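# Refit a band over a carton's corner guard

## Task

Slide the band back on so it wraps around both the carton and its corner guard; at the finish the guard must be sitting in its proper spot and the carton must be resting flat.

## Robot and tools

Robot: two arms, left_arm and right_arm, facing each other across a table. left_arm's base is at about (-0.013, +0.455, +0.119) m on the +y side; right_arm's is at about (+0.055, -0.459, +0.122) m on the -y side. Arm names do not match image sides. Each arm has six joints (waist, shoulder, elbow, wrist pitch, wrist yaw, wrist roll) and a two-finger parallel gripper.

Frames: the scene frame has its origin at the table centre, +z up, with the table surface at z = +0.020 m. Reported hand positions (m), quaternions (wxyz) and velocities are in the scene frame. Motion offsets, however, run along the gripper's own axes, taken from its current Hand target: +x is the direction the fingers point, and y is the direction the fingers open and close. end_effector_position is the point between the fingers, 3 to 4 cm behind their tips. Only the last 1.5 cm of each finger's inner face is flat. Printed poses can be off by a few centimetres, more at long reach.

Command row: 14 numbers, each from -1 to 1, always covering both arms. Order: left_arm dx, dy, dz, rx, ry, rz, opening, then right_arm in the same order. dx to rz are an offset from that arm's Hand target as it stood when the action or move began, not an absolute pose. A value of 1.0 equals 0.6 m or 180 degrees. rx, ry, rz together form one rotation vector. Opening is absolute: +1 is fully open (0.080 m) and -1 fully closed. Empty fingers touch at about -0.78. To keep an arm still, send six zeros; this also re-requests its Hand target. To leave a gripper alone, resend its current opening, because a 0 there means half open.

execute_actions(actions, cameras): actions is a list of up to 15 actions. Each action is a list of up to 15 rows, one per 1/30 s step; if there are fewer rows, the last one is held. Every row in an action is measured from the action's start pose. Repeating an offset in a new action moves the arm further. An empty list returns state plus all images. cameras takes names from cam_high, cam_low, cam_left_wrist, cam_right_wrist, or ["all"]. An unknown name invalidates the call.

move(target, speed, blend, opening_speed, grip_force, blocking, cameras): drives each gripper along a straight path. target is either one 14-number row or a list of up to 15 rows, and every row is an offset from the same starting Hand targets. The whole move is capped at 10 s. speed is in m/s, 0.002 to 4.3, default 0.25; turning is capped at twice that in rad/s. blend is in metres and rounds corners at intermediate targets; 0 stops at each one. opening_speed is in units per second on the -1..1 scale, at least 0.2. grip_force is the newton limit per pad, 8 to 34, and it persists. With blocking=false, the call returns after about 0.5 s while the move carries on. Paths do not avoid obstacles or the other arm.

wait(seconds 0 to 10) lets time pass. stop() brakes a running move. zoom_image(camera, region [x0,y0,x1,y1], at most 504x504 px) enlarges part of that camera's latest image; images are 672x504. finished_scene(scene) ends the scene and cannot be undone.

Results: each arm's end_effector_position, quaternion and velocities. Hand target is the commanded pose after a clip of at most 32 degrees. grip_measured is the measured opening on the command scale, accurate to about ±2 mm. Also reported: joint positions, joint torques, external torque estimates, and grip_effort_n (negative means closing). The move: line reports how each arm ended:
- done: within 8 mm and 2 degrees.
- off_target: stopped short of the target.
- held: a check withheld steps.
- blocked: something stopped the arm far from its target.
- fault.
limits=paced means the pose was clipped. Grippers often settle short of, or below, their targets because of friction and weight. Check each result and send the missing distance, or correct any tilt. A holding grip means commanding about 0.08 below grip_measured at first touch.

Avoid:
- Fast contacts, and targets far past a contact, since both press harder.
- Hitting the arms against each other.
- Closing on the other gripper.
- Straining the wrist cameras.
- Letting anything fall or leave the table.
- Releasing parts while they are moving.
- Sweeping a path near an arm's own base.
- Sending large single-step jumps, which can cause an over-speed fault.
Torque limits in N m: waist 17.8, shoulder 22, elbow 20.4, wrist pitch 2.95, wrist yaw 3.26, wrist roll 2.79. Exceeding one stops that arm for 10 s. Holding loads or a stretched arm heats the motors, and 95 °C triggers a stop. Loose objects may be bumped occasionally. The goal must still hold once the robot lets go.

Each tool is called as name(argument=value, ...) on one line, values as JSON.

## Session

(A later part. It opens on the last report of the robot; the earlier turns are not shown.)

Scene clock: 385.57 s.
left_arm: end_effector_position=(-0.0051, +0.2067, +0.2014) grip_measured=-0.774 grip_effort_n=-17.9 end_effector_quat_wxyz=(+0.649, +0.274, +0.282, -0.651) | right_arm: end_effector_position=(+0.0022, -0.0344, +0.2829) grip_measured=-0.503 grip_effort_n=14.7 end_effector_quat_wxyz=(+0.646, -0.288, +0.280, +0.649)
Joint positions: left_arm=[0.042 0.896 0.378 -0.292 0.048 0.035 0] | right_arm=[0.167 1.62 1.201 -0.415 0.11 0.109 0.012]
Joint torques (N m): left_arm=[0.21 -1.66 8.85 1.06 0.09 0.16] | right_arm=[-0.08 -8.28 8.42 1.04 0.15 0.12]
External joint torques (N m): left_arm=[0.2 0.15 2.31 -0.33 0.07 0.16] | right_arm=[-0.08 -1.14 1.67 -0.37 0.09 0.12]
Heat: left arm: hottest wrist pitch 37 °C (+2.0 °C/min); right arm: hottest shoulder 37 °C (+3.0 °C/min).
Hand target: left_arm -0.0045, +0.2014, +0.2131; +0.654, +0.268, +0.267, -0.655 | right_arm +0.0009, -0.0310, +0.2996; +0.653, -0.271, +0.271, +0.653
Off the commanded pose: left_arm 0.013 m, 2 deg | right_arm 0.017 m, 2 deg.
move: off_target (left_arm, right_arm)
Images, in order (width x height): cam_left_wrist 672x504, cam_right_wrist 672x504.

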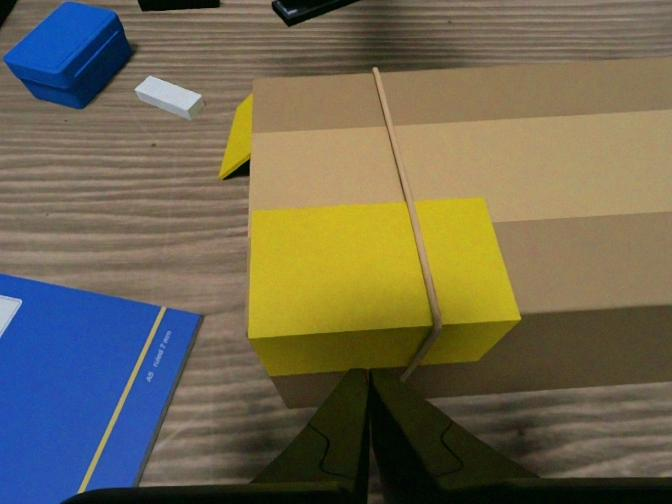

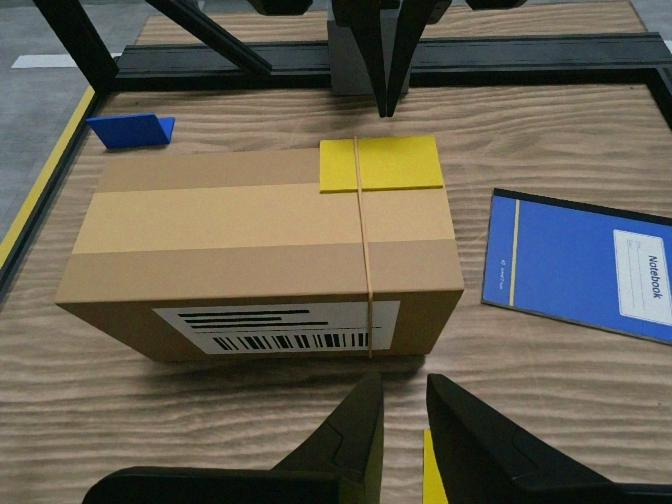

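move(target=[[0,0,0,0,0,0,-0.5,0,0,0,0,0,0,-0.5],[0.0,-0.036,-0.01,0,0,0,-0.5,0,0,0,0,0,0,-0.5],[0.041,-0.036,-0.01,0,0,0,-0.5,0,0,0,0,0,0,-0.5],[0.041,-0.036,-0.01,0,0,0,-1,0,0,0,0,0,0,-0.5]], speed=0.04, opening_speed=0.5, cameras=["cam_left_wrist"])

move(target=[[-0.026,0,0.005,0,0,0,-1,0,0,0,0,0,0,-0.5],[-0.026,0.034,0.005,0,0,0,-1,0,0,0,0,0,0,-0.5]], speed=0.03, cameras=["cam_left_wrist","cam_right_wrist"])

Scene clock: 395.73 s.
left_arm: end_effector_position=(-0.0276, +0.1891, +0.1959) grip_measured=-0.771 grip_effort_n=-30.5 end_effector_quat_wxyz=(+0.654, +0.266, +0.267, -0.656) | right_arm: end_effector_position=(+0.0022, -0.0344, +0.2829) grip_measured=-0.503 grip_effort_n=14.7 end_effector_quat_wxyz=(+0.646, -0.288, +0.280, +0.649)
Joint positions: left_arm=[-0.108 0.997 0.367 -0.145 -0.061 -0.064 0] | right_arm=[0.167 1.62 1.201 -0.415 0.11 0.109 0.012]
Joint torques (N m): left_arm=[0.31 0.66 4.63 2.67 0.03 0.08] | right_arm=[-0.05 -8.27 8.4 1.03 0.16 0.12]
External joint torques (N m): left_arm=[0.3 2.95 -1.79 1.24 0.06 0.08] | right_arm=[-0.1 -1.07 1.63 -0.37 0.11 0.12]
Heat: left arm: hottest wrist pitch 38 °C (+3.0 °C/min); right arm: hottest shoulder 37 °C (+4.0 °C/min).
Hand target: left_arm -0.0262, +0.1881, +0.1916; +0.654, +0.268, +0.267, -0.655 | right_arm +0.0009, -0.0310, +0.2996; +0.653, -0.271, +0.271, +0.653
Off the commanded pose: left_arm 0.005 m, 0 deg | right_arm 0.017 m, 2 deg.
move: off_target (right_arm)
Images, in order (width x height): cam_left_wrist 672x504.

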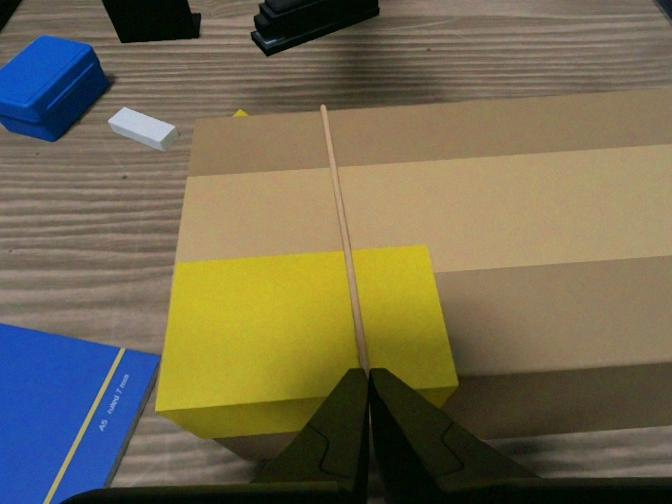

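Scene clock: 398.00 s.
left_arm: end_effector_position=(-0.0091, +0.2000, +0.1970) grip_measured=-0.772 grip_effort_n=-27.7 end_effector_quat_wxyz=(+0.647, +0.272, +0.278, -0.656) | right_arm: end_effector_position=(+0.0022, -0.0344, +0.2829) grip_measured=-0.503 grip_effort_n=14.7 end_effector_quat_wxyz=(+0.646, -0.288, +0.280, +0.649)
Joint positions: left_arm=[0.022 0.939 0.367 -0.227 0.044 0.027 0] | right_arm=[0.167 1.62 1.201 -0.415 0.11 0.109 0.012]
Joint torques (N m): left_arm=[0.39 -2.04 7.47 0.92 -0.02 0.13] | right_arm=[-0.11 -8.26 8.41 1.03 0.17 0.13]
External joint torques (N m): left_arm=[0.39 -0.05 1.03 -0.47 -0.04 0.13] | right_arm=[-0.11 -1.12 1.65 -0.37 0.11 0.12]
Heat: left arm: hottest wrist pitch 37 °C (+3.0 °C/min); right arm: hottest shoulder 37 °C (+5.0 °C/min).
Hand target: left_arm -0.0057, +0.1970, +0.2046; +0.654, +0.268, +0.267, -0.655 | right_arm +0.0009, -0.0310, +0.2996; +0.653, -0.271, +0.271, +0.653
Off the commanded pose: left_arm 0.009 m, 2 deg | right_arm 0.017 m, 2 deg.
move: off_target (left_arm, right_arm)
Images, in order (width x height): cam_left_wrist 672x504, cam_right_wrist 672x504.

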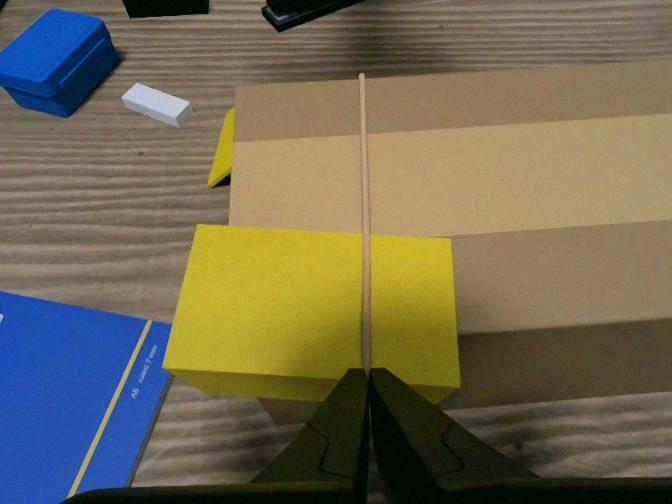

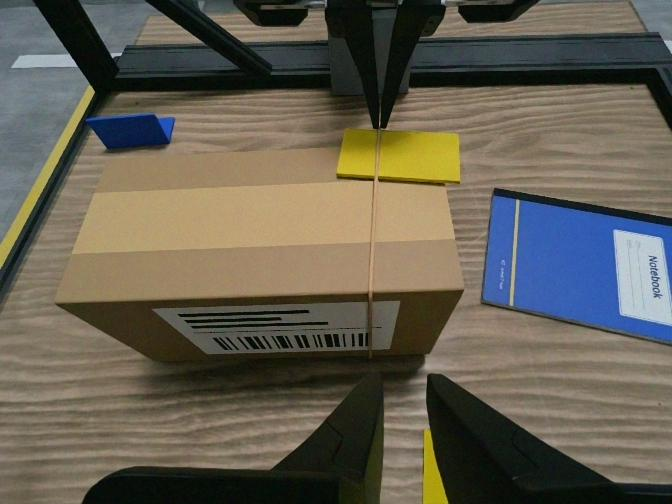

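move(target=[[0.026,0,-0.005,0,0,0,-1,0,0,0,0,0,0,-0.5],[0.026,0,-0.005,0,0,0,-0.5,0,0,0,0,0,0,-0.5],[-0.08,0,-0.005,0,0,0,-0.5,0,0,0,0,0,0,-0.5]], speed=[0.03,0.03,0.08], opening_speed=0.5, cameras=["cam_left_wrist","cam_right_wrist"])

Scene clock: 405.70 s.
left_arm: end_effector_position=(-0.0080, +0.2374, +0.2233) grip_measured=-0.504 grip_effort_n=17.4 end_effector_quat_wxyz=(+0.646, +0.277, +0.283, -0.653) | right_arm: end_effector_position=(+0.0022, -0.0344, +0.2829) grip_measured=-0.503 grip_effort_n=14.7 end_effector_quat_wxyz=(+0.646, -0.288, +0.280, +0.649)
Joint positions: left_arm=[0.041 0.685 0.415 -0.545 0.053 0.039 0.012] | right_arm=[0.167 1.62 1.201 -0.415 0.11 0.109 0.012]
Joint torques (N m): left_arm=[0.26 -0.98 9.23 1.06 0.1 0.13] | right_arm=[-0.06 -8.27 8.41 1.03 0.16 0.14]
External joint torques (N m): left_arm=[0.27 -0.12 2.5 -0.32 0.07 0.13] | right_arm=[-0.06 -1.2 1.72 -0.36 0.1 0.13]
Heat: left arm: hottest wrist pitch 38 °C (+4.0 °C/min); right arm: hottest shoulder 37 °C (+5.0 °C/min).
Hand target: left_arm -0.0057, +0.2334, +0.2361; +0.654, +0.268, +0.267, -0.655 | right_arm +0.0009, -0.0310, +0.2996; +0.653, -0.271, +0.271, +0.653
Off the commanded pose: left_arm 0.014 m, 2 deg | right_arm 0.017 m, 2 deg.
move: off_target (left_arm, right_arm)
Images, in order (width x height): cam_left_wrist 672x504, cam_right_wrist 672x504.

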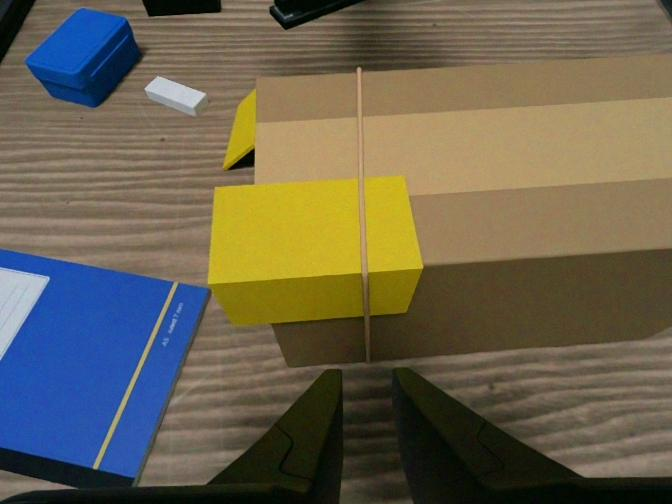

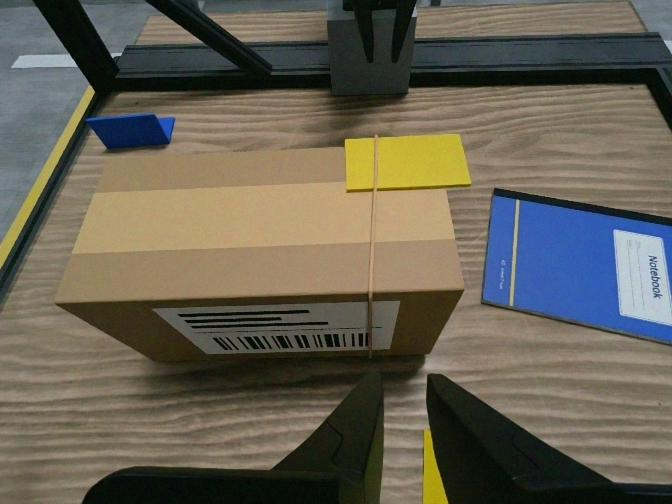

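move(target=[[0,0.122,0,0,0,0,-1,0,0,0,0,0,0,-0.5],[0.113,0.122,-0.0075,0,0,0,-1,0,0,0,0,0,0,-0.5],[0.113,0.074,-0.0075,0,0,0,-1,0,0,0,0,0,0,-0.5]], speed=[0.1,0.06,0.025], cameras=["cam_left_wrist","cam_right_wrist"])

Scene clock: 414.67 s.
left_arm: end_effector_position=(+0.0419, +0.1901, +0.1821) grip_measured=-0.774 grip_effort_n=-17.0 end_effector_quat_wxyz=(+0.655, +0.272, +0.279, -0.648) | right_arm: end_effector_position=(+0.0022, -0.0344, +0.2829) grip_measured=-0.503 grip_effort_n=14.7 end_effector_quat_wxyz=(+0.646, -0.288, +0.280, +0.649)
Joint positions: left_arm=[0.308 1.097 0.372 -0.1 0.22 0.225 0] | right_arm=[0.167 1.62 1.201 -0.415 0.11 0.109 0.012]
Joint torques (N m): left_arm=[-0.46 -2.76 4.65 2.26 0.14 -0.1] | right_arm=[-0.06 -8.31 8.43 1.03 0.15 0.13]
External joint torques (N m): left_arm=[-0.46 -0.1 -1.47 0.9 0.03 -0.1] | right_arm=[-0.09 -1.21 1.68 -0.38 0.1 0.13]
Heat: left arm: hottest wrist pitch 38 °C (+4.0 °C/min); right arm: hottest shoulder 37 °C (+1.0 °C/min).
Hand target: left_arm +0.0387, +0.1880, +0.1855; +0.654, +0.268, +0.267, -0.655 | right_arm +0.0009, -0.0310, +0.2996; +0.653, -0.271, +0.271, +0.653
Off the commanded pose: left_arm 0.005 m, 2 deg | right_arm 0.017 m, 2 deg.
move: off_target (right_arm)
Images, in order (width x height): cam_left_wrist 672x504, cam_right_wrist 672x504.

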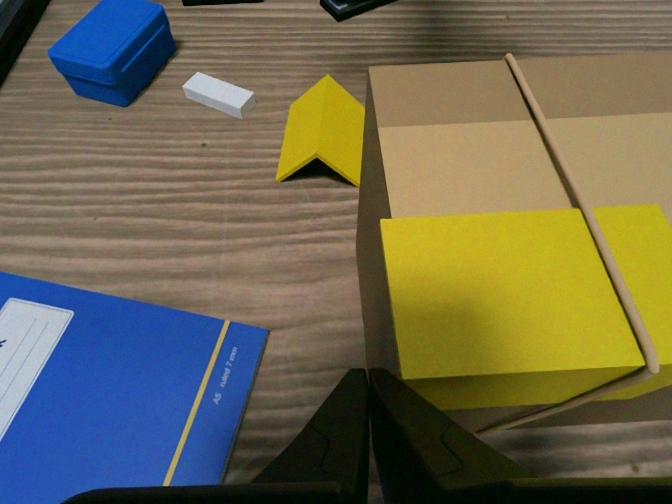

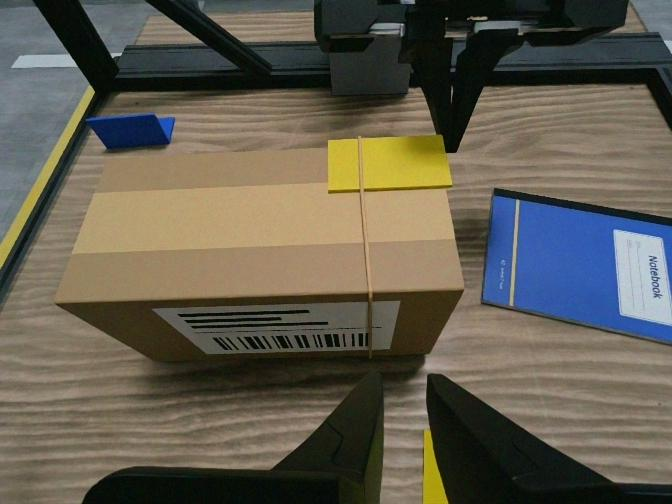

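move(target=[[0,-0.0105,0,0,0,0,-1,0,0,0,0,0,0,-0.5],[0,0.006,0,0,0,0,-1,0,0,0,0,0,0,-0.5],[-0.1,0.006,0.01,0,0,0,-0.5,0,0,0,0,0,0,-0.5],[-0.1,-0.103,0.01,0,0,0,-0.5,0,0,0,0,0,0,-0.5]], speed=[0.025,0.05,0.1,0.1], cameras=["cam_left_wrist","cam_right_wrist"])

Scene clock: 429.37 s.
left_arm: end_effector_position=(-0.0246, +0.2263, +0.2316) grip_measured=-0.504 grip_effort_n=17.4 end_effector_quat_wxyz=(+0.650, +0.267, +0.270, -0.658) | right_arm: end_effector_position=(+0.0022, -0.0344, +0.2829) grip_measured=-0.503 grip_effort_n=14.7 end_effector_quat_wxyz=(+0.646, -0.288, +0.280, +0.649)
Joint positions: left_arm=[-0.1 0.721 0.435 -0.494 -0.047 -0.057 0.012] | right_arm=[0.167 1.62 1.201 -0.415 0.11 0.109 0.012]
Joint torques (N m): left_arm=[-0.17 -0.7 5.72 1.09 -0.18 -0.08] | right_arm=[-0.09 -8.29 8.41 1.03 0.16 0.13]
External joint torques (N m): left_arm=[-0.17 0.37 -1.04 -0.33 -0.16 -0.08] | right_arm=[-0.09 -1.08 1.59 -0.39 0.1 0.13]
Heat: left arm: hottest wrist pitch 39 °C (+5.1 °C/min); right arm: hottest shoulder 38 °C (+1.0 °C/min).
Hand target: left_arm -0.0231, +0.2268, +0.2317; +0.654, +0.268, +0.267, -0.655 | right_arm +0.0009, -0.0310, +0.2996; +0.653, -0.271, +0.271, +0.653
Off the commanded pose: left_arm 0.002 m, 1 deg | right_arm 0.017 m, 2 deg.
move: off_target (right_arm); target 3's new opening was sent with left_arm's hand 0.014 m and 2 deg from that target
Images, in order (width x height): cam_left_wrist 672x504, cam_right_wrist 672x504.

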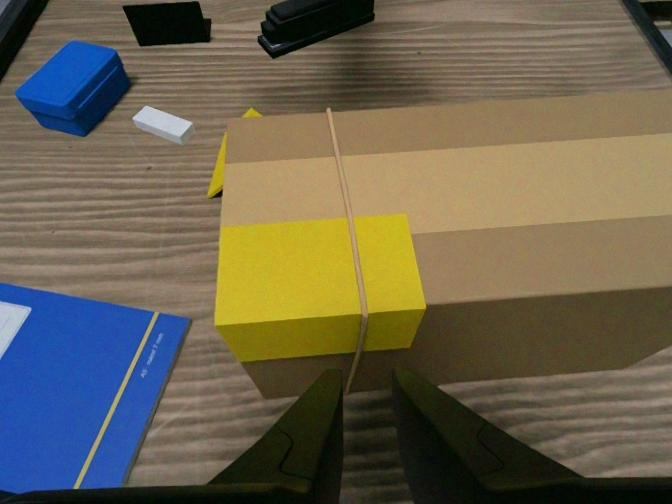

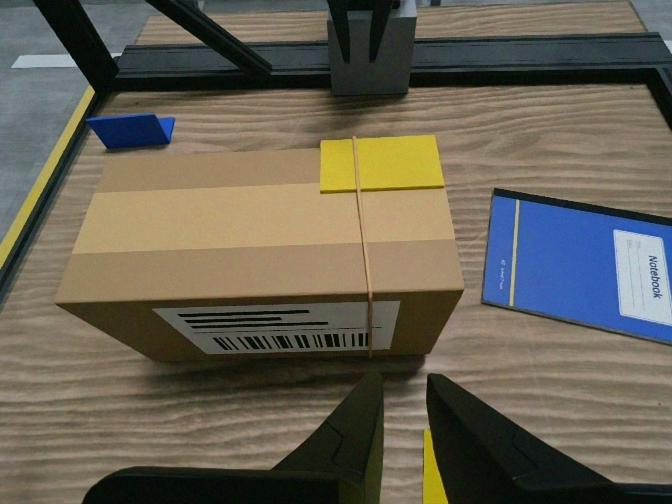

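move(target=[[0.0895,0,-0.0025,0,0,0,-0.5,0,0,0,0,0,0,-0.5],[0.0895,0,-0.0025,0,0,0,-1,0,0,0,0,0,0,-0.5],[0.067,0,0.01,0,0,0,-1,0,0,0,0,0,0,-0.5]], speed=[0.05,0.04,0.03], opening_speed=0.5, cameras=["cam_left_wrist","cam_right_wrist"])

Scene clock: 438.80 s.
left_arm: end_effector_position=(-0.0253, +0.1995, +0.1957) grip_measured=-0.773 grip_effort_n=-24.4 end_effector_quat_wxyz=(+0.646, +0.277, +0.281, -0.653) | right_arm: end_effector_position=(+0.0022, -0.0344, +0.2829) grip_measured=-0.503 grip_effort_n=14.7 end_effector_quat_wxyz=(+0.646, -0.288, +0.280, +0.649)
Joint positions: left_arm=[-0.088 0.955 0.375 -0.232 -0.036 -0.051 0] | right_arm=[0.167 1.62 1.201 -0.415 0.11 0.109 0.012]
Joint torques (N m): left_arm=[0.11 -2.26 8.67 0.89 -0.16 0.1] | right_arm=[-0.06 -8.29 8.41 1.04 0.15 0.14]
External joint torques (N m): left_arm=[0.11 -0.17 2.19 -0.51 -0.14 0.09] | right_arm=[-0.06 -1.15 1.66 -0.36 0.09 0.13]
Heat: left arm: hottest wrist pitch 39 °C (+2.0 °C/min); right arm: hottest shoulder 38 °C (+1.0 °C/min).
Hand target: left_arm -0.0232, +0.1939, +0.2078; +0.654, +0.268, +0.267, -0.655 | right_arm +0.0009, -0.0310, +0.2996; +0.653, -0.271, +0.271, +0.653
Off the commanded pose: left_arm 0.014 m, 2 deg | right_arm 0.017 m, 2 deg.
move: off_target (left_arm, right_arm)
Images, in order (width x height): cam_left_wrist 672x504, cam_right_wrist 672x504.

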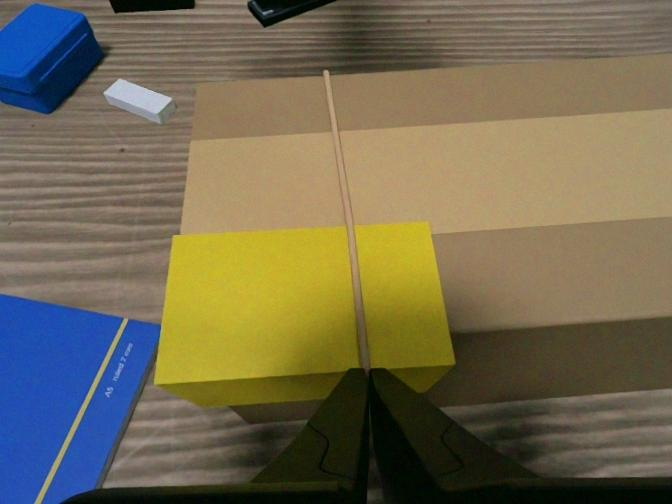

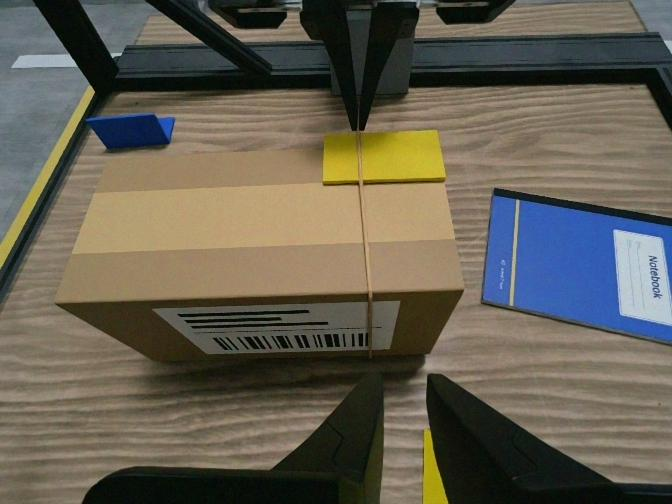

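move(target=[[0.012,0,-0.008,0,0,0,-1,0,0,0,0,0,0,-0.5],[0.012,0,-0.008,0,0,0,-0.66,0,0,0,0,0,0,-0.5],[0.0,0,-0.002,0,0,0,-0.66,0,0,0,0,0,0,-0.5],[0.0,0.035,-0.002,0,0,0,-0.66,0,0,0,0,0,0,-0.5]], speed=0.03, opening_speed=0.4, cameras=["cam_left_wrist","cam_right_wrist"])

Scene clock: 457.90 s.
left_arm: end_effector_position=(-0.0025, +0.1996, +0.1970) grip_measured=-0.664 grip_effort_n=17.4 end_effector_quat_wxyz=(+0.650, +0.273, +0.281, -0.651) | right_arm: end_effector_position=(+0.0022, -0.0344, +0.2829) grip_measured=-0.503 grip_effort_n=14.7 end_effector_quat_wxyz=(+0.646, -0.288, +0.280, +0.649)
Joint positions: left_arm=[0.056 0.948 0.375 -0.234 0.058 0.044 0.005] | right_arm=[0.167 1.62 1.201 -0.415 0.11 0.109 0.012]
Joint torques (N m): left_arm=[0.19 -1.83 8.11 1.07 0.07 0.12] | right_arm=[-0.06 -8.29 8.41 1.03 0.15 0.13]
External joint torques (N m): left_arm=[0.19 0.21 1.68 -0.32 0.05 0.12] | right_arm=[-0.02 -1.21 1.75 -0.34 0.09 0.12]
Heat: left arm: hottest wrist pitch 38 °C (+1.0 °C/min); right arm: hottest shoulder 38 °C (+1.0 °C/min).
Hand target: left_arm -0.0021, +0.1947, +0.2070; +0.654, +0.268, +0.267, -0.655 | right_arm +0.0009, -0.0310, +0.2996; +0.653, -0.271, +0.271, +0.653
Off the commanded pose: left_arm 0.011 m, 2 deg | right_arm 0.017 m, 2 deg.
move: off_target (left_arm, right_arm)
Images, in order (width x height): cam_left_wrist 672x504, cam_right_wrist 672x504.

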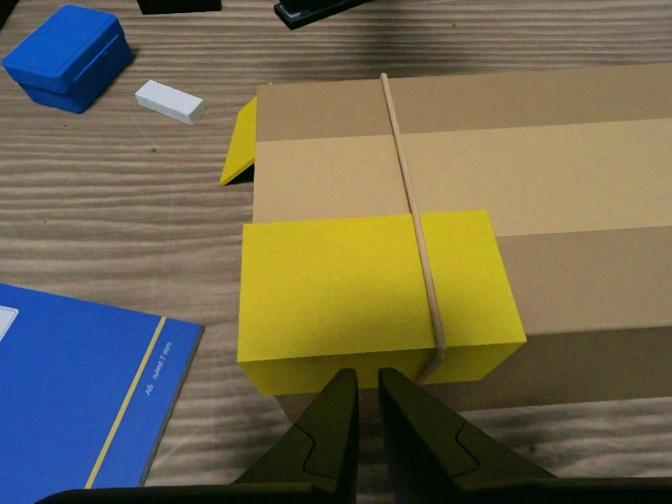

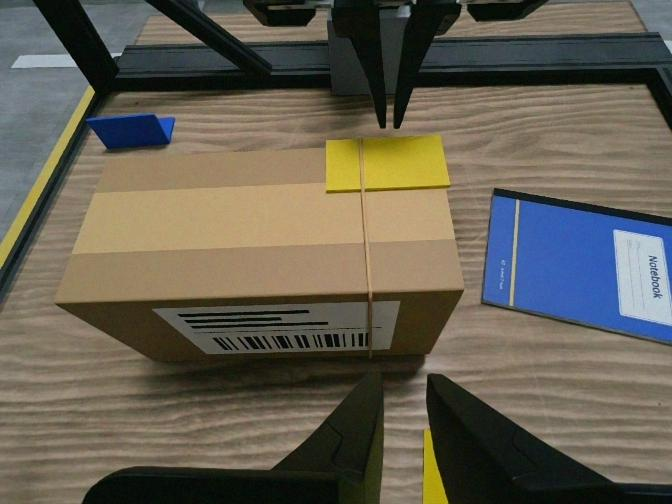

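move(target=[[-0.09,0.0,0,0,0,0,-0.5,0,-0.12,0,0,0,0,-1],[-0.09,0,0,0,0,0,-0.5,0.277,-0.12,0.066,0,0,0,-1]], speed=0.12, cameras=["all"])

Scene clock: 474.23 s.
left_arm: end_effector_position=(-0.0029, +0.2370, +0.2321) grip_measured=-0.504 grip_effort_n=17.4 end_effector_quat_wxyz=(+0.650, +0.278, +0.281, -0.649) | right_arm: end_effector_position=(+0.0773, +0.1075, +0.2057) grip_measured=-0.775 grip_effort_n=-16.5 end_effector_quat_wxyz=(+0.652, -0.280, +0.276, +0.649)
Joint positions: left_arm=[0.071 0.688 0.45 -0.577 0.064 0.061 0.012] | right_arm=[-0.042 2.199 1.655 -0.265 -0.025 -0.037 0]
Joint torques (N m): left_arm=[0.16 -0.99 9.19 1.04 0.11 0.12] | right_arm=[0.29 -9.02 8.33 1.87 0.08 0.13]
External joint torques (N m): left_arm=[0.15 -0.09 2.42 -0.36 0.08 0.12] | right_arm=[0.27 2.03 1.77 0.47 0.09 0.12]
Heat: left arm: hottest wrist pitch 36 °C (-2.0 °C/min); right arm: hottest shoulder 38 °C (+1.0 °C/min).
Hand target: left_arm -0.0021, +0.2333, +0.2448; +0.654, +0.268, +0.267, -0.655 | right_arm +0.0728, +0.1145, +0.2099; +0.653, -0.271, +0.271, +0.653
Off the commanded pose: left_arm 0.013 m, 2 deg | right_arm 0.009 m, 1 deg.
move: off_target (left_arm, right_arm)

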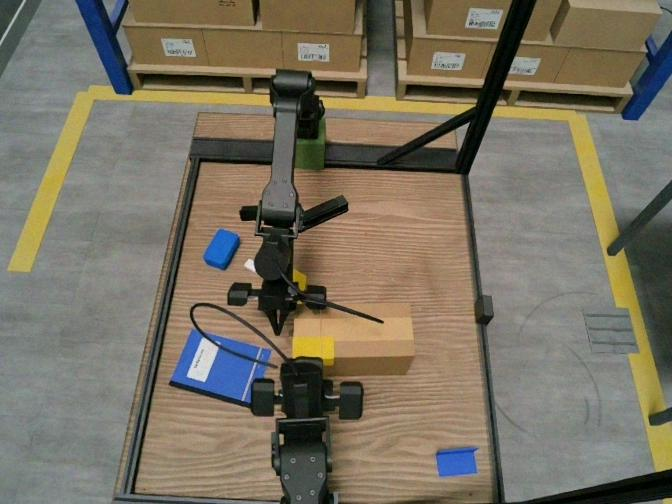

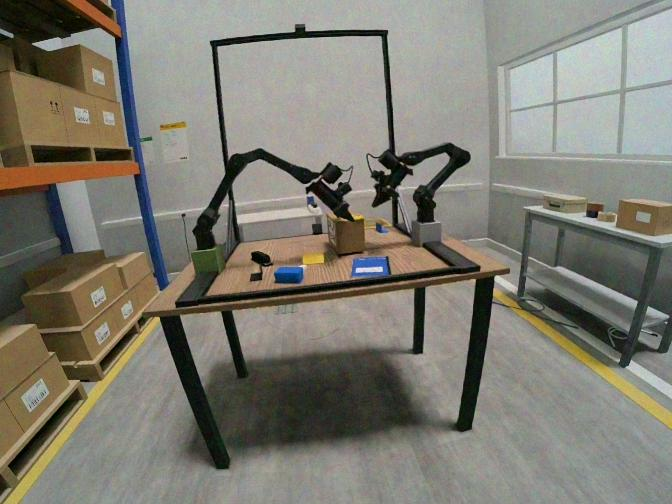

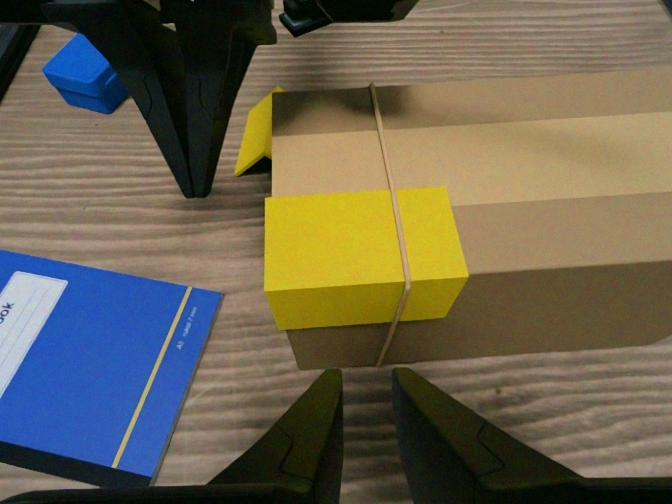

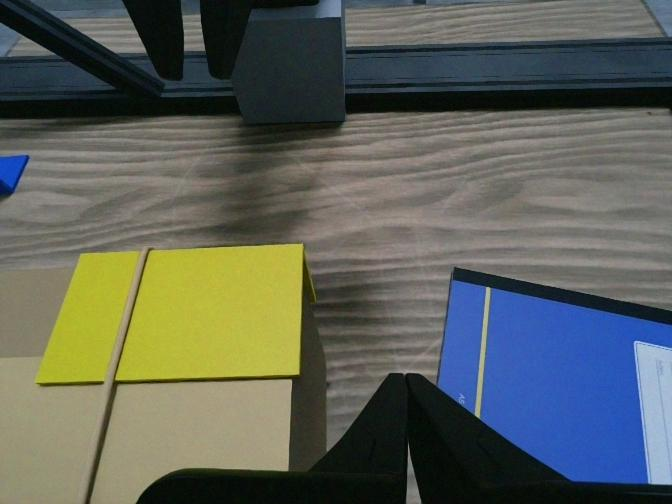

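move(target=[[0,0,0,0,0,0,-0.5,0.033,0,-0.0043,0,0,0,-1],[0,0,0,0,0,0,-0.5,0.033,0.036,-0.0043,0,0,0,-1]], speed=[0.05,0.025], cameras=["cam_left_wrist","cam_right_wrist"])

Scene clock: 481.47 s.
left_arm: end_effector_position=(-0.0029, +0.2370, +0.2321) grip_measured=-0.504 grip_effort_n=17.9 end_effector_quat_wxyz=(+0.650, +0.278, +0.281, -0.649) | right_arm: end_effector_position=(+0.0592, +0.1190, +0.1889) grip_measured=-0.775 grip_effort_n=-16.0 end_effector_quat_wxyz=(+0.653, -0.282, +0.277, +0.645)
Joint positions: left_arm=[0.071 0.688 0.45 -0.577 0.064 0.061 0.012] | right_arm=[0 2.265 1.7 -0.249 0.011 -0.005 0]
Joint torques (N m): left_arm=[0.2 -0.94 9.17 1.07 0.12 0.13] | right_arm=[0.72 -9.41 8.1 2.46 0.04 0.14]
External joint torques (N m): left_arm=[0.2 -0.09 2.51 -0.3 0.09 0.12] | right_arm=[0.64 2.31 1.38 1 0.03 0.14]
Heat: left arm: hottest wrist pitch 36 °C (-3.0 °C/min); right arm: hottest elbow 40 °C (+4.0 °C/min).
Hand target: left_arm -0.0021, +0.2333, +0.2448; +0.654, +0.268, +0.267, -0.655 | right_arm +0.0512, +0.1266, +0.1941; +0.653, -0.271, +0.271, +0.653
Off the commanded pose: left_arm 0.013 m, 2 deg | right_arm 0.012 m, 2 deg.
move: off_target (left_arm, right_arm)
Images, in order (width x height): cam_left_wrist 672x504, cam_right_wrist 672x504.

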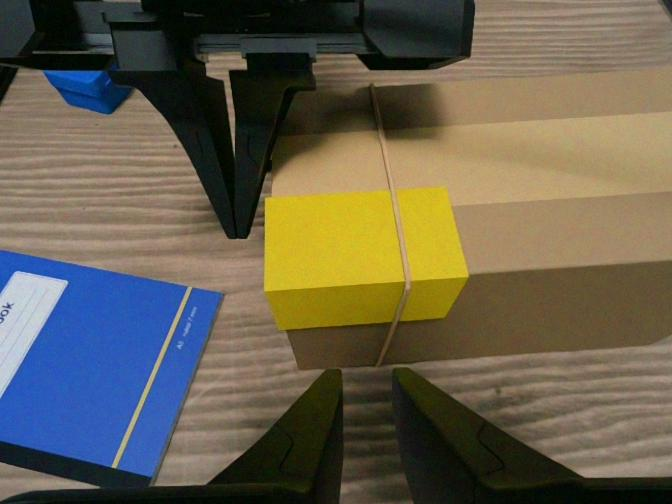

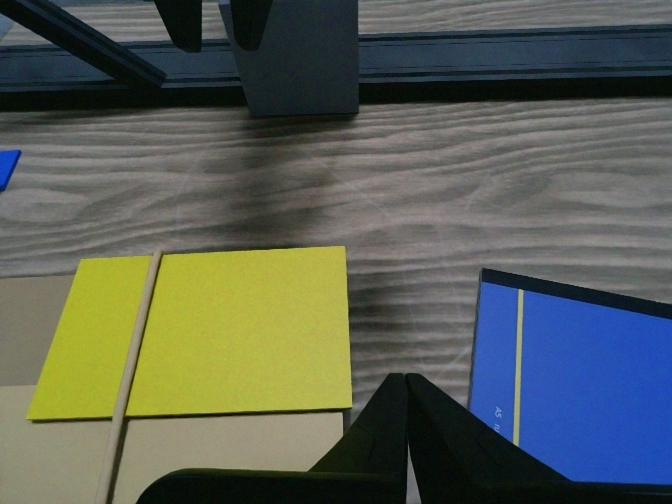

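move(target=[[0,-0.031,0,0,0,0,-0.5,0,0.018,0,0,0,0,-1],[0.07,-0.031,-0.006,0,0,0,-0.5,0,0.018,0,0,0,0,-1]], speed=[0.025,0.05], cameras=["all"])

Scene clock: 493.70 s.
left_arm: end_effector_position=(-0.0229, +0.2073, +0.2127) grip_measured=-0.504 grip_effort_n=17.4 end_effector_quat_wxyz=(+0.650, +0.269, +0.274, -0.656) | right_arm: end_effector_position=(+0.0542, +0.1194, +0.1896) grip_measured=-0.775 grip_effort_n=-15.1 end_effector_quat_wxyz=(+0.658, -0.282, +0.277, +0.641)
Joint positions: left_arm=[-0.079 0.859 0.399 -0.329 -0.033 -0.045 0.012] | right_arm=[0.013 2.265 1.701 -0.249 0.031 0.011 0]
Joint torques (N m): left_arm=[0.19 -0.63 5.13 2.34 0.05 0.13] | right_arm=[1.61 -9.37 7.92 2.37 -0.12 0.17]
External joint torques (N m): left_arm=[0.19 1.07 -1.5 0.93 0.07 0.13] | right_arm=[1.73 2 1.43 0.97 -0.15 0.16]
Heat: left arm: hottest wrist pitch 36 °C (-2.0 °C/min); right arm: hottest elbow 41 °C (+4.0 °C/min).
Hand target: left_arm -0.0207, +0.2059, +0.2128; +0.654, +0.268, +0.267, -0.655 | right_arm +0.0404, +0.1266, +0.1941; +0.653, -0.271, +0.271, +0.653
Off the commanded pose: left_arm 0.003 m, 1 deg | right_arm 0.016 m, 2 deg.
move: off_target (right_arm)

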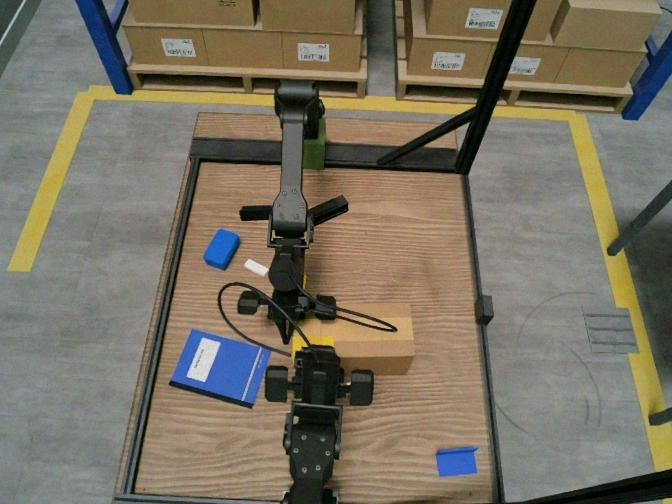

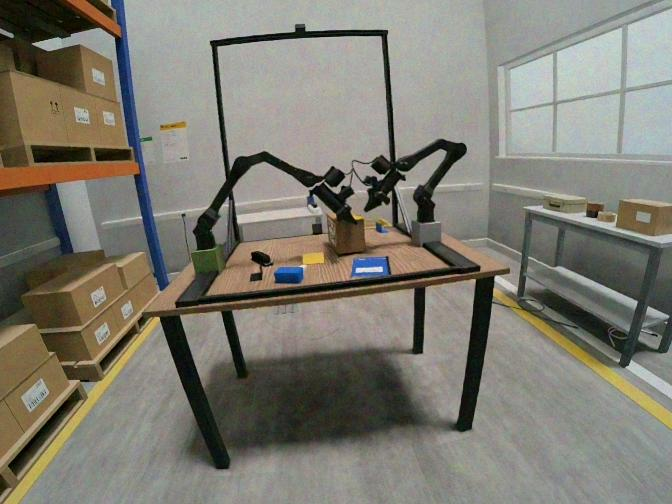

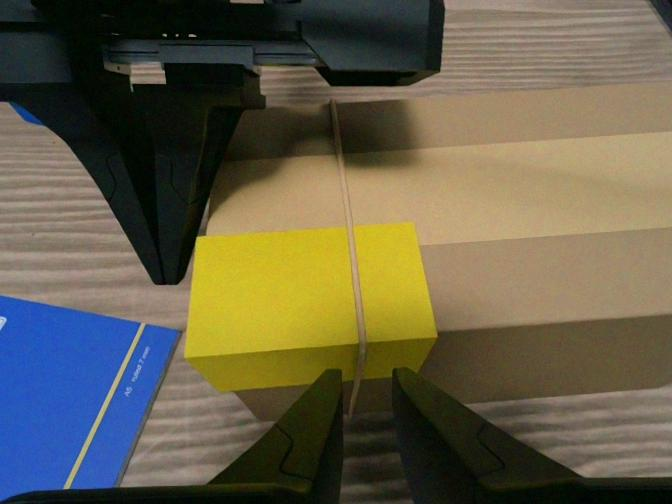

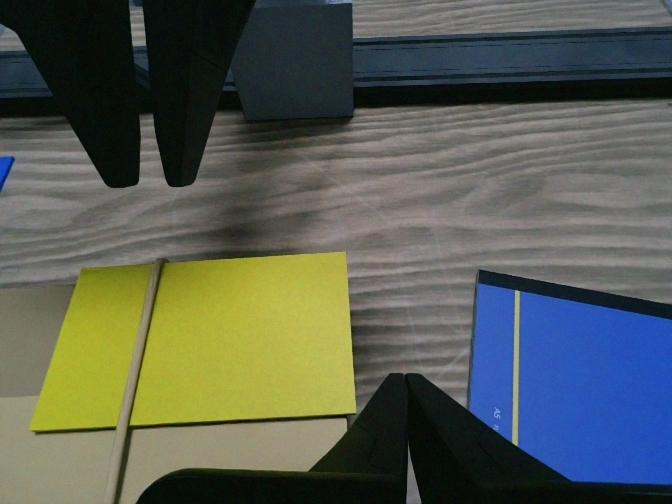

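move(target=[[0.0426,0,-0.0045,0,0,0,-0.5,0,-0.01,0,0,0,0,-1],[0.0426,0,-0.0045,0,0,0,-1,0,-0.01,0,0,0,0,-1],[0.02,0,0.008,0,0,0,-1,0,-0.01,0,0,0,0,-1]], speed=[0.04,0.03,0.025], opening_speed=0.5, cameras=["cam_left_wrist","cam_right_wrist"])

Scene clock: 502.53 s.
left_arm: end_effector_position=(-0.0225, +0.1994, +0.1960) grip_measured=-0.772 grip_effort_n=-26.7 end_effector_quat_wxyz=(+0.647, +0.277, +0.280, -0.652) | right_arm: end_effector_position=(+0.0557, +0.1194, +0.1896) grip_measured=-0.775 grip_effort_n=-14.7 end_effector_quat_wxyz=(+0.658, -0.281, +0.277, +0.641)
Joint positions: left_arm=[-0.073 0.953 0.375 -0.232 -0.028 -0.041 0] | right_arm=[0.01 2.265 1.701 -0.249 0.029 0.009 0]
Joint torques (N m): left_arm=[0.06 -2.27 8.53 0.84 -0.04 0.1] | right_arm=[0.67 -9.44 7.91 2.39 -0.41 -0.11]
External joint torques (N m): left_arm=[0.08 -0.21 2.13 -0.53 -0.03 0.1] | right_arm=[0.58 2.13 1.31 0.96 -0.42 -0.12]
Heat: left arm: hottest wrist pitch 38 °C (-1.0 °C/min); right arm: hottest elbow 40 °C (+3.0 °C/min).
Hand target: left_arm -0.0208, +0.1939, +0.2078; +0.654, +0.268, +0.267, -0.655 | right_arm +0.0464, +0.1266, +0.1941; +0.653, -0.271, +0.271, +0.653
Off the commanded pose: left_arm 0.013 m, 2 deg | right_arm 0.013 m, 2 deg.
move: off_target (left_arm, right_arm)
Images, in order (width x height): cam_left_wrist 672x504, cam_right_wrist 672x504.

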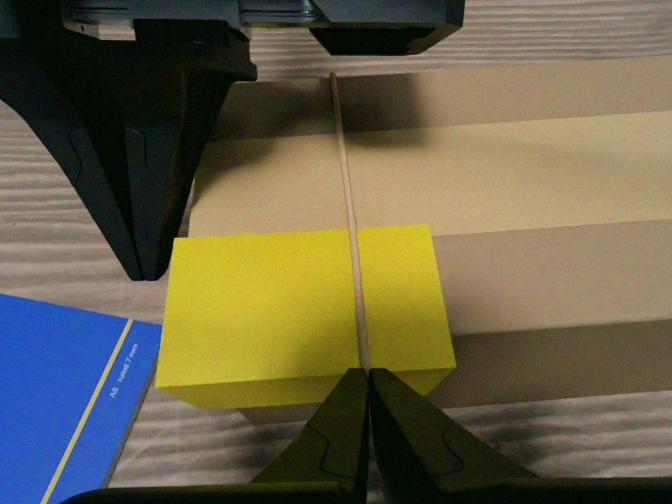

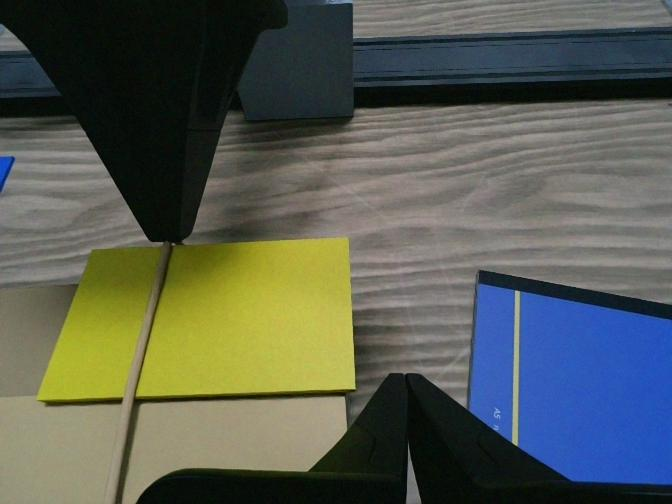

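move(target=[[0,0.045,0,0,0,0,-1,0,0.008,0,0,0,0,-1]], speed=0.02, cameras=["cam_left_wrist","cam_right_wrist"])

Scene clock: 511.73 s.
left_arm: end_effector_position=(+0.0070, +0.2001, +0.1965) grip_measured=-0.774 grip_effort_n=-17.9 end_effector_quat_wxyz=(+0.653, +0.274, +0.282, -0.647) | right_arm: end_effector_position=(+0.0549, +0.1194, +0.1896) grip_measured=-0.775 grip_effort_n=-14.7 end_effector_quat_wxyz=(+0.657, -0.282, +0.277, +0.642)
Joint positions: left_arm=[0.11 0.953 0.376 -0.235 0.085 0.081 0] | right_arm=[0.012 2.265 1.701 -0.249 0.029 0.009 0]
Joint torques (N m): left_arm=[0.2 -1.4 8.81 1.08 0.14 0.12] | right_arm=[1.46 -9.41 7.94 2.36 -0.16 0.14]
External joint torques (N m): left_arm=[0.2 0.66 2.36 -0.31 0.11 0.12] | right_arm=[1.39 2.06 1.39 0.94 -0.17 0.14]
Heat: left arm: hottest wrist pitch 37 °C (+0.0 °C/min); right arm: hottest elbow 40 °C (+3.0 °C/min).
Hand target: left_arm +0.0062, +0.1939, +0.2079; +0.654, +0.268, +0.267, -0.655 | right_arm +0.0416, +0.1266, +0.1941; +0.653, -0.271, +0.271, +0.653
Off the commanded pose: left_arm 0.013 m, 2 deg | right_arm 0.016 m, 2 deg.
move: off_target (left_arm, right_arm)
Images, in order (width x height): cam_left_wrist 672x504, cam_right_wrist 672x504.

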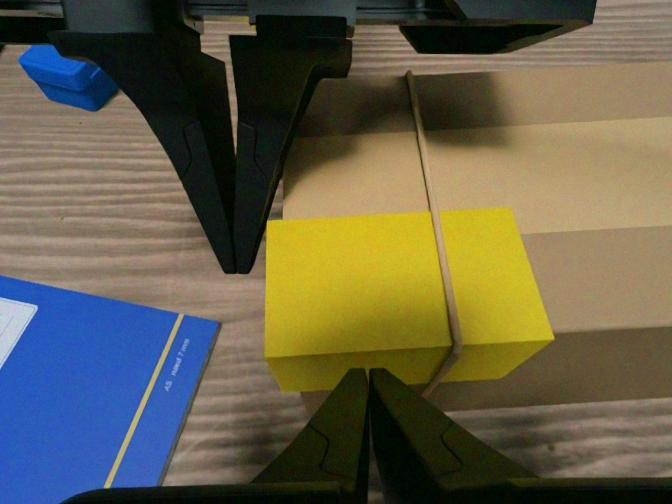

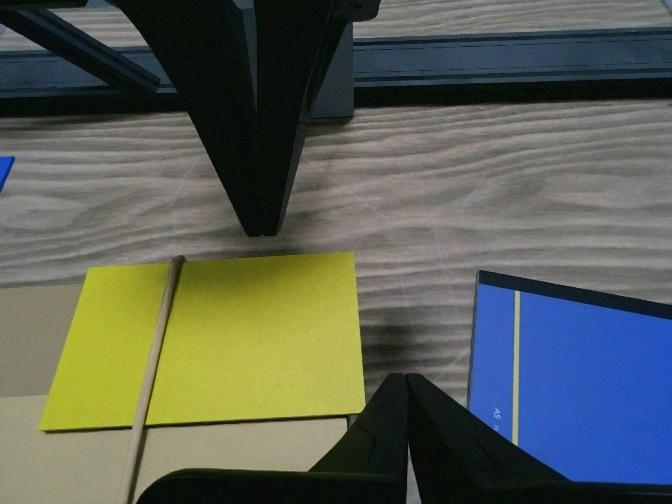

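move(target=[[-0.02,0,0,0,0,0,-0.5,0,0.012,0,0,0,0,-1],[-0.02,-0.0375,0,0,0,0,-0.5,0,0.012,0,0,0,0,-1],[0.0272,-0.0375,-0.0128,0,0,0,-0.5,0,0.0,0,0,0,0,-1],[0.0272,-0.0375,-0.0128,0,0,0,-1,0,0.0,0,0,0,0,-1],[0.004,-0.0375,-0.007,0,0,0,-1,0,0.0,0,0,0,0,-1],[0.004,0.0125,-0.007,0,0,0,-1,0,0.0,0,0,0,0,-1]], speed=0.04, opening_speed=0.6, cameras=["cam_left_wrist","cam_right_wrist"])

Scene clock: 524.87 s.
left_arm: end_effector_position=(+0.0085, +0.1982, +0.1973) grip_measured=-0.772 grip_effort_n=-27.2 end_effector_quat_wxyz=(+0.646, +0.268, +0.274, -0.660) | right_arm: end_effector_position=(+0.0538, +0.1200, +0.1905) grip_measured=-0.775 grip_effort_n=-14.2 end_effector_quat_wxyz=(+0.661, -0.280, +0.276, +0.639)
Joint positions: left_arm=[0.145 0.956 0.369 -0.209 0.137 0.116 0] | right_arm=[0.016 2.265 1.703 -0.248 0.04 0.017 0]
Joint torques (N m): left_arm=[0.64 -0.81 8.04 0.74 -0.12 0.13] | right_arm=[1.08 -9.41 7.84 2.32 -0.5 -0.1]
External joint torques (N m): left_arm=[0.63 1.28 1.58 -0.67 -0.18 0.13] | right_arm=[1.07 2.05 1.28 0.91 -0.52 -0.1]
Heat: left arm: hottest wrist pitch 37 °C (+0.0 °C/min); right arm: hottest shoulder 40 °C (+2.0 °C/min).
Hand target: left_arm +0.0138, +0.1951, +0.2032; +0.654, +0.268, +0.267, -0.655 | right_arm +0.0416, +0.1266, +0.1941; +0.653, -0.271, +0.271, +0.653
Off the commanded pose: left_arm 0.008 m, 1 deg | right_arm 0.014 m, 2 deg.
move: off_target (right_arm)
Images, in order (width x height): cam_left_wrist 672x504, cam_right_wrist 672x504.

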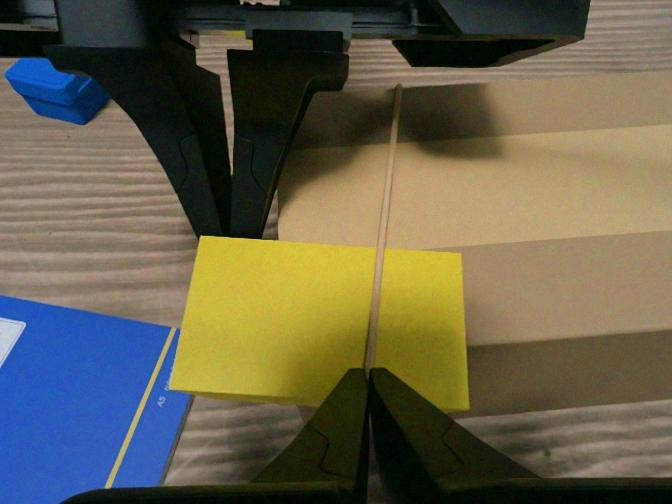

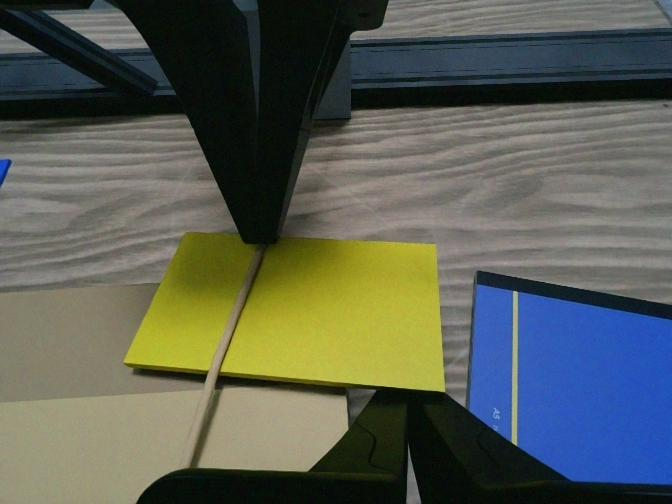

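move(target=[[0,0,0,0,0,0,-1,-0.06,0,0,0,0,0,-1],[0,0,0,0,0,0,-1,-0.06,-0.07,0.008,0,0,0,-1],[0,0,0,0,0,0,-1,0.0,-0.07,0.008,0,0,0,-1]], speed=0.05, cameras=["cam_left_wrist","cam_right_wrist"])

Scene clock: 534.13 s.
left_arm: end_effector_position=(+0.0085, +0.1982, +0.1973) grip_measured=-0.772 grip_effort_n=-27.2 end_effector_quat_wxyz=(+0.646, +0.268, +0.274, -0.660) | right_arm: end_effector_position=(+0.0855, +0.1220, +0.1925) grip_measured=-0.775 grip_effort_n=-14.2 end_effector_quat_wxyz=(+0.651, -0.282, +0.278, +0.647)
Joint positions: left_arm=[0.145 0.956 0.369 -0.209 0.137 0.116 0] | right_arm=[-0.057 2.275 1.734 -0.274 -0.034 -0.048 0]
Joint torques (N m): left_arm=[0.64 -0.83 7.96 0.75 -0.14 0.14] | right_arm=[0.27 -9.33 8.35 2.46 -0.13 -0.05]
External joint torques (N m): left_arm=[0.64 1.25 1.52 -0.65 -0.21 0.13] | right_arm=[0.29 2.13 1.86 1.08 -0.12 -0.05]
Heat: left arm: hottest wrist pitch 36 °C (+0.0 °C/min); right arm: hottest shoulder 41 °C (+3.0 °C/min).
Hand target: left_arm +0.0138, +0.1951, +0.2032; +0.654, +0.268, +0.267, -0.655 | right_arm +0.0836, +0.1300, +0.1975; +0.653, -0.271, +0.271, +0.653
Off the commanded pose: left_arm 0.008 m, 1 deg | right_arm 0.010 m, 2 deg.
move: off_target (right_arm)
Images, in order (width x height): cam_left_wrist 672x504, cam_right_wrist 672x504.

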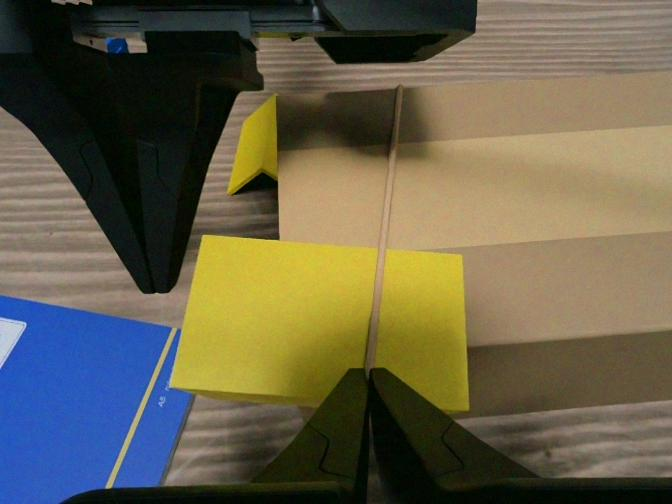

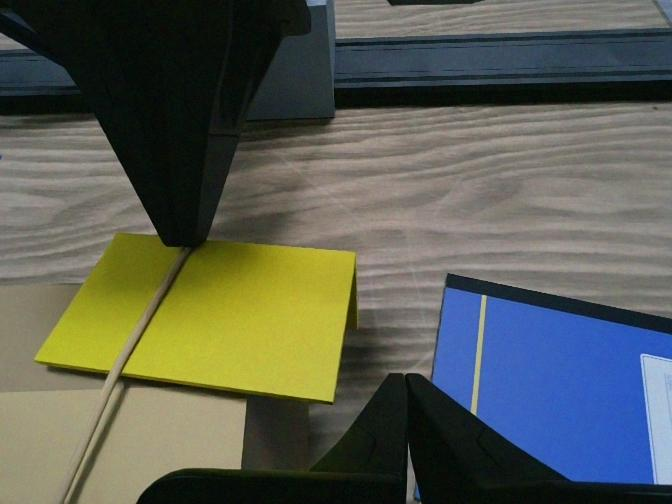

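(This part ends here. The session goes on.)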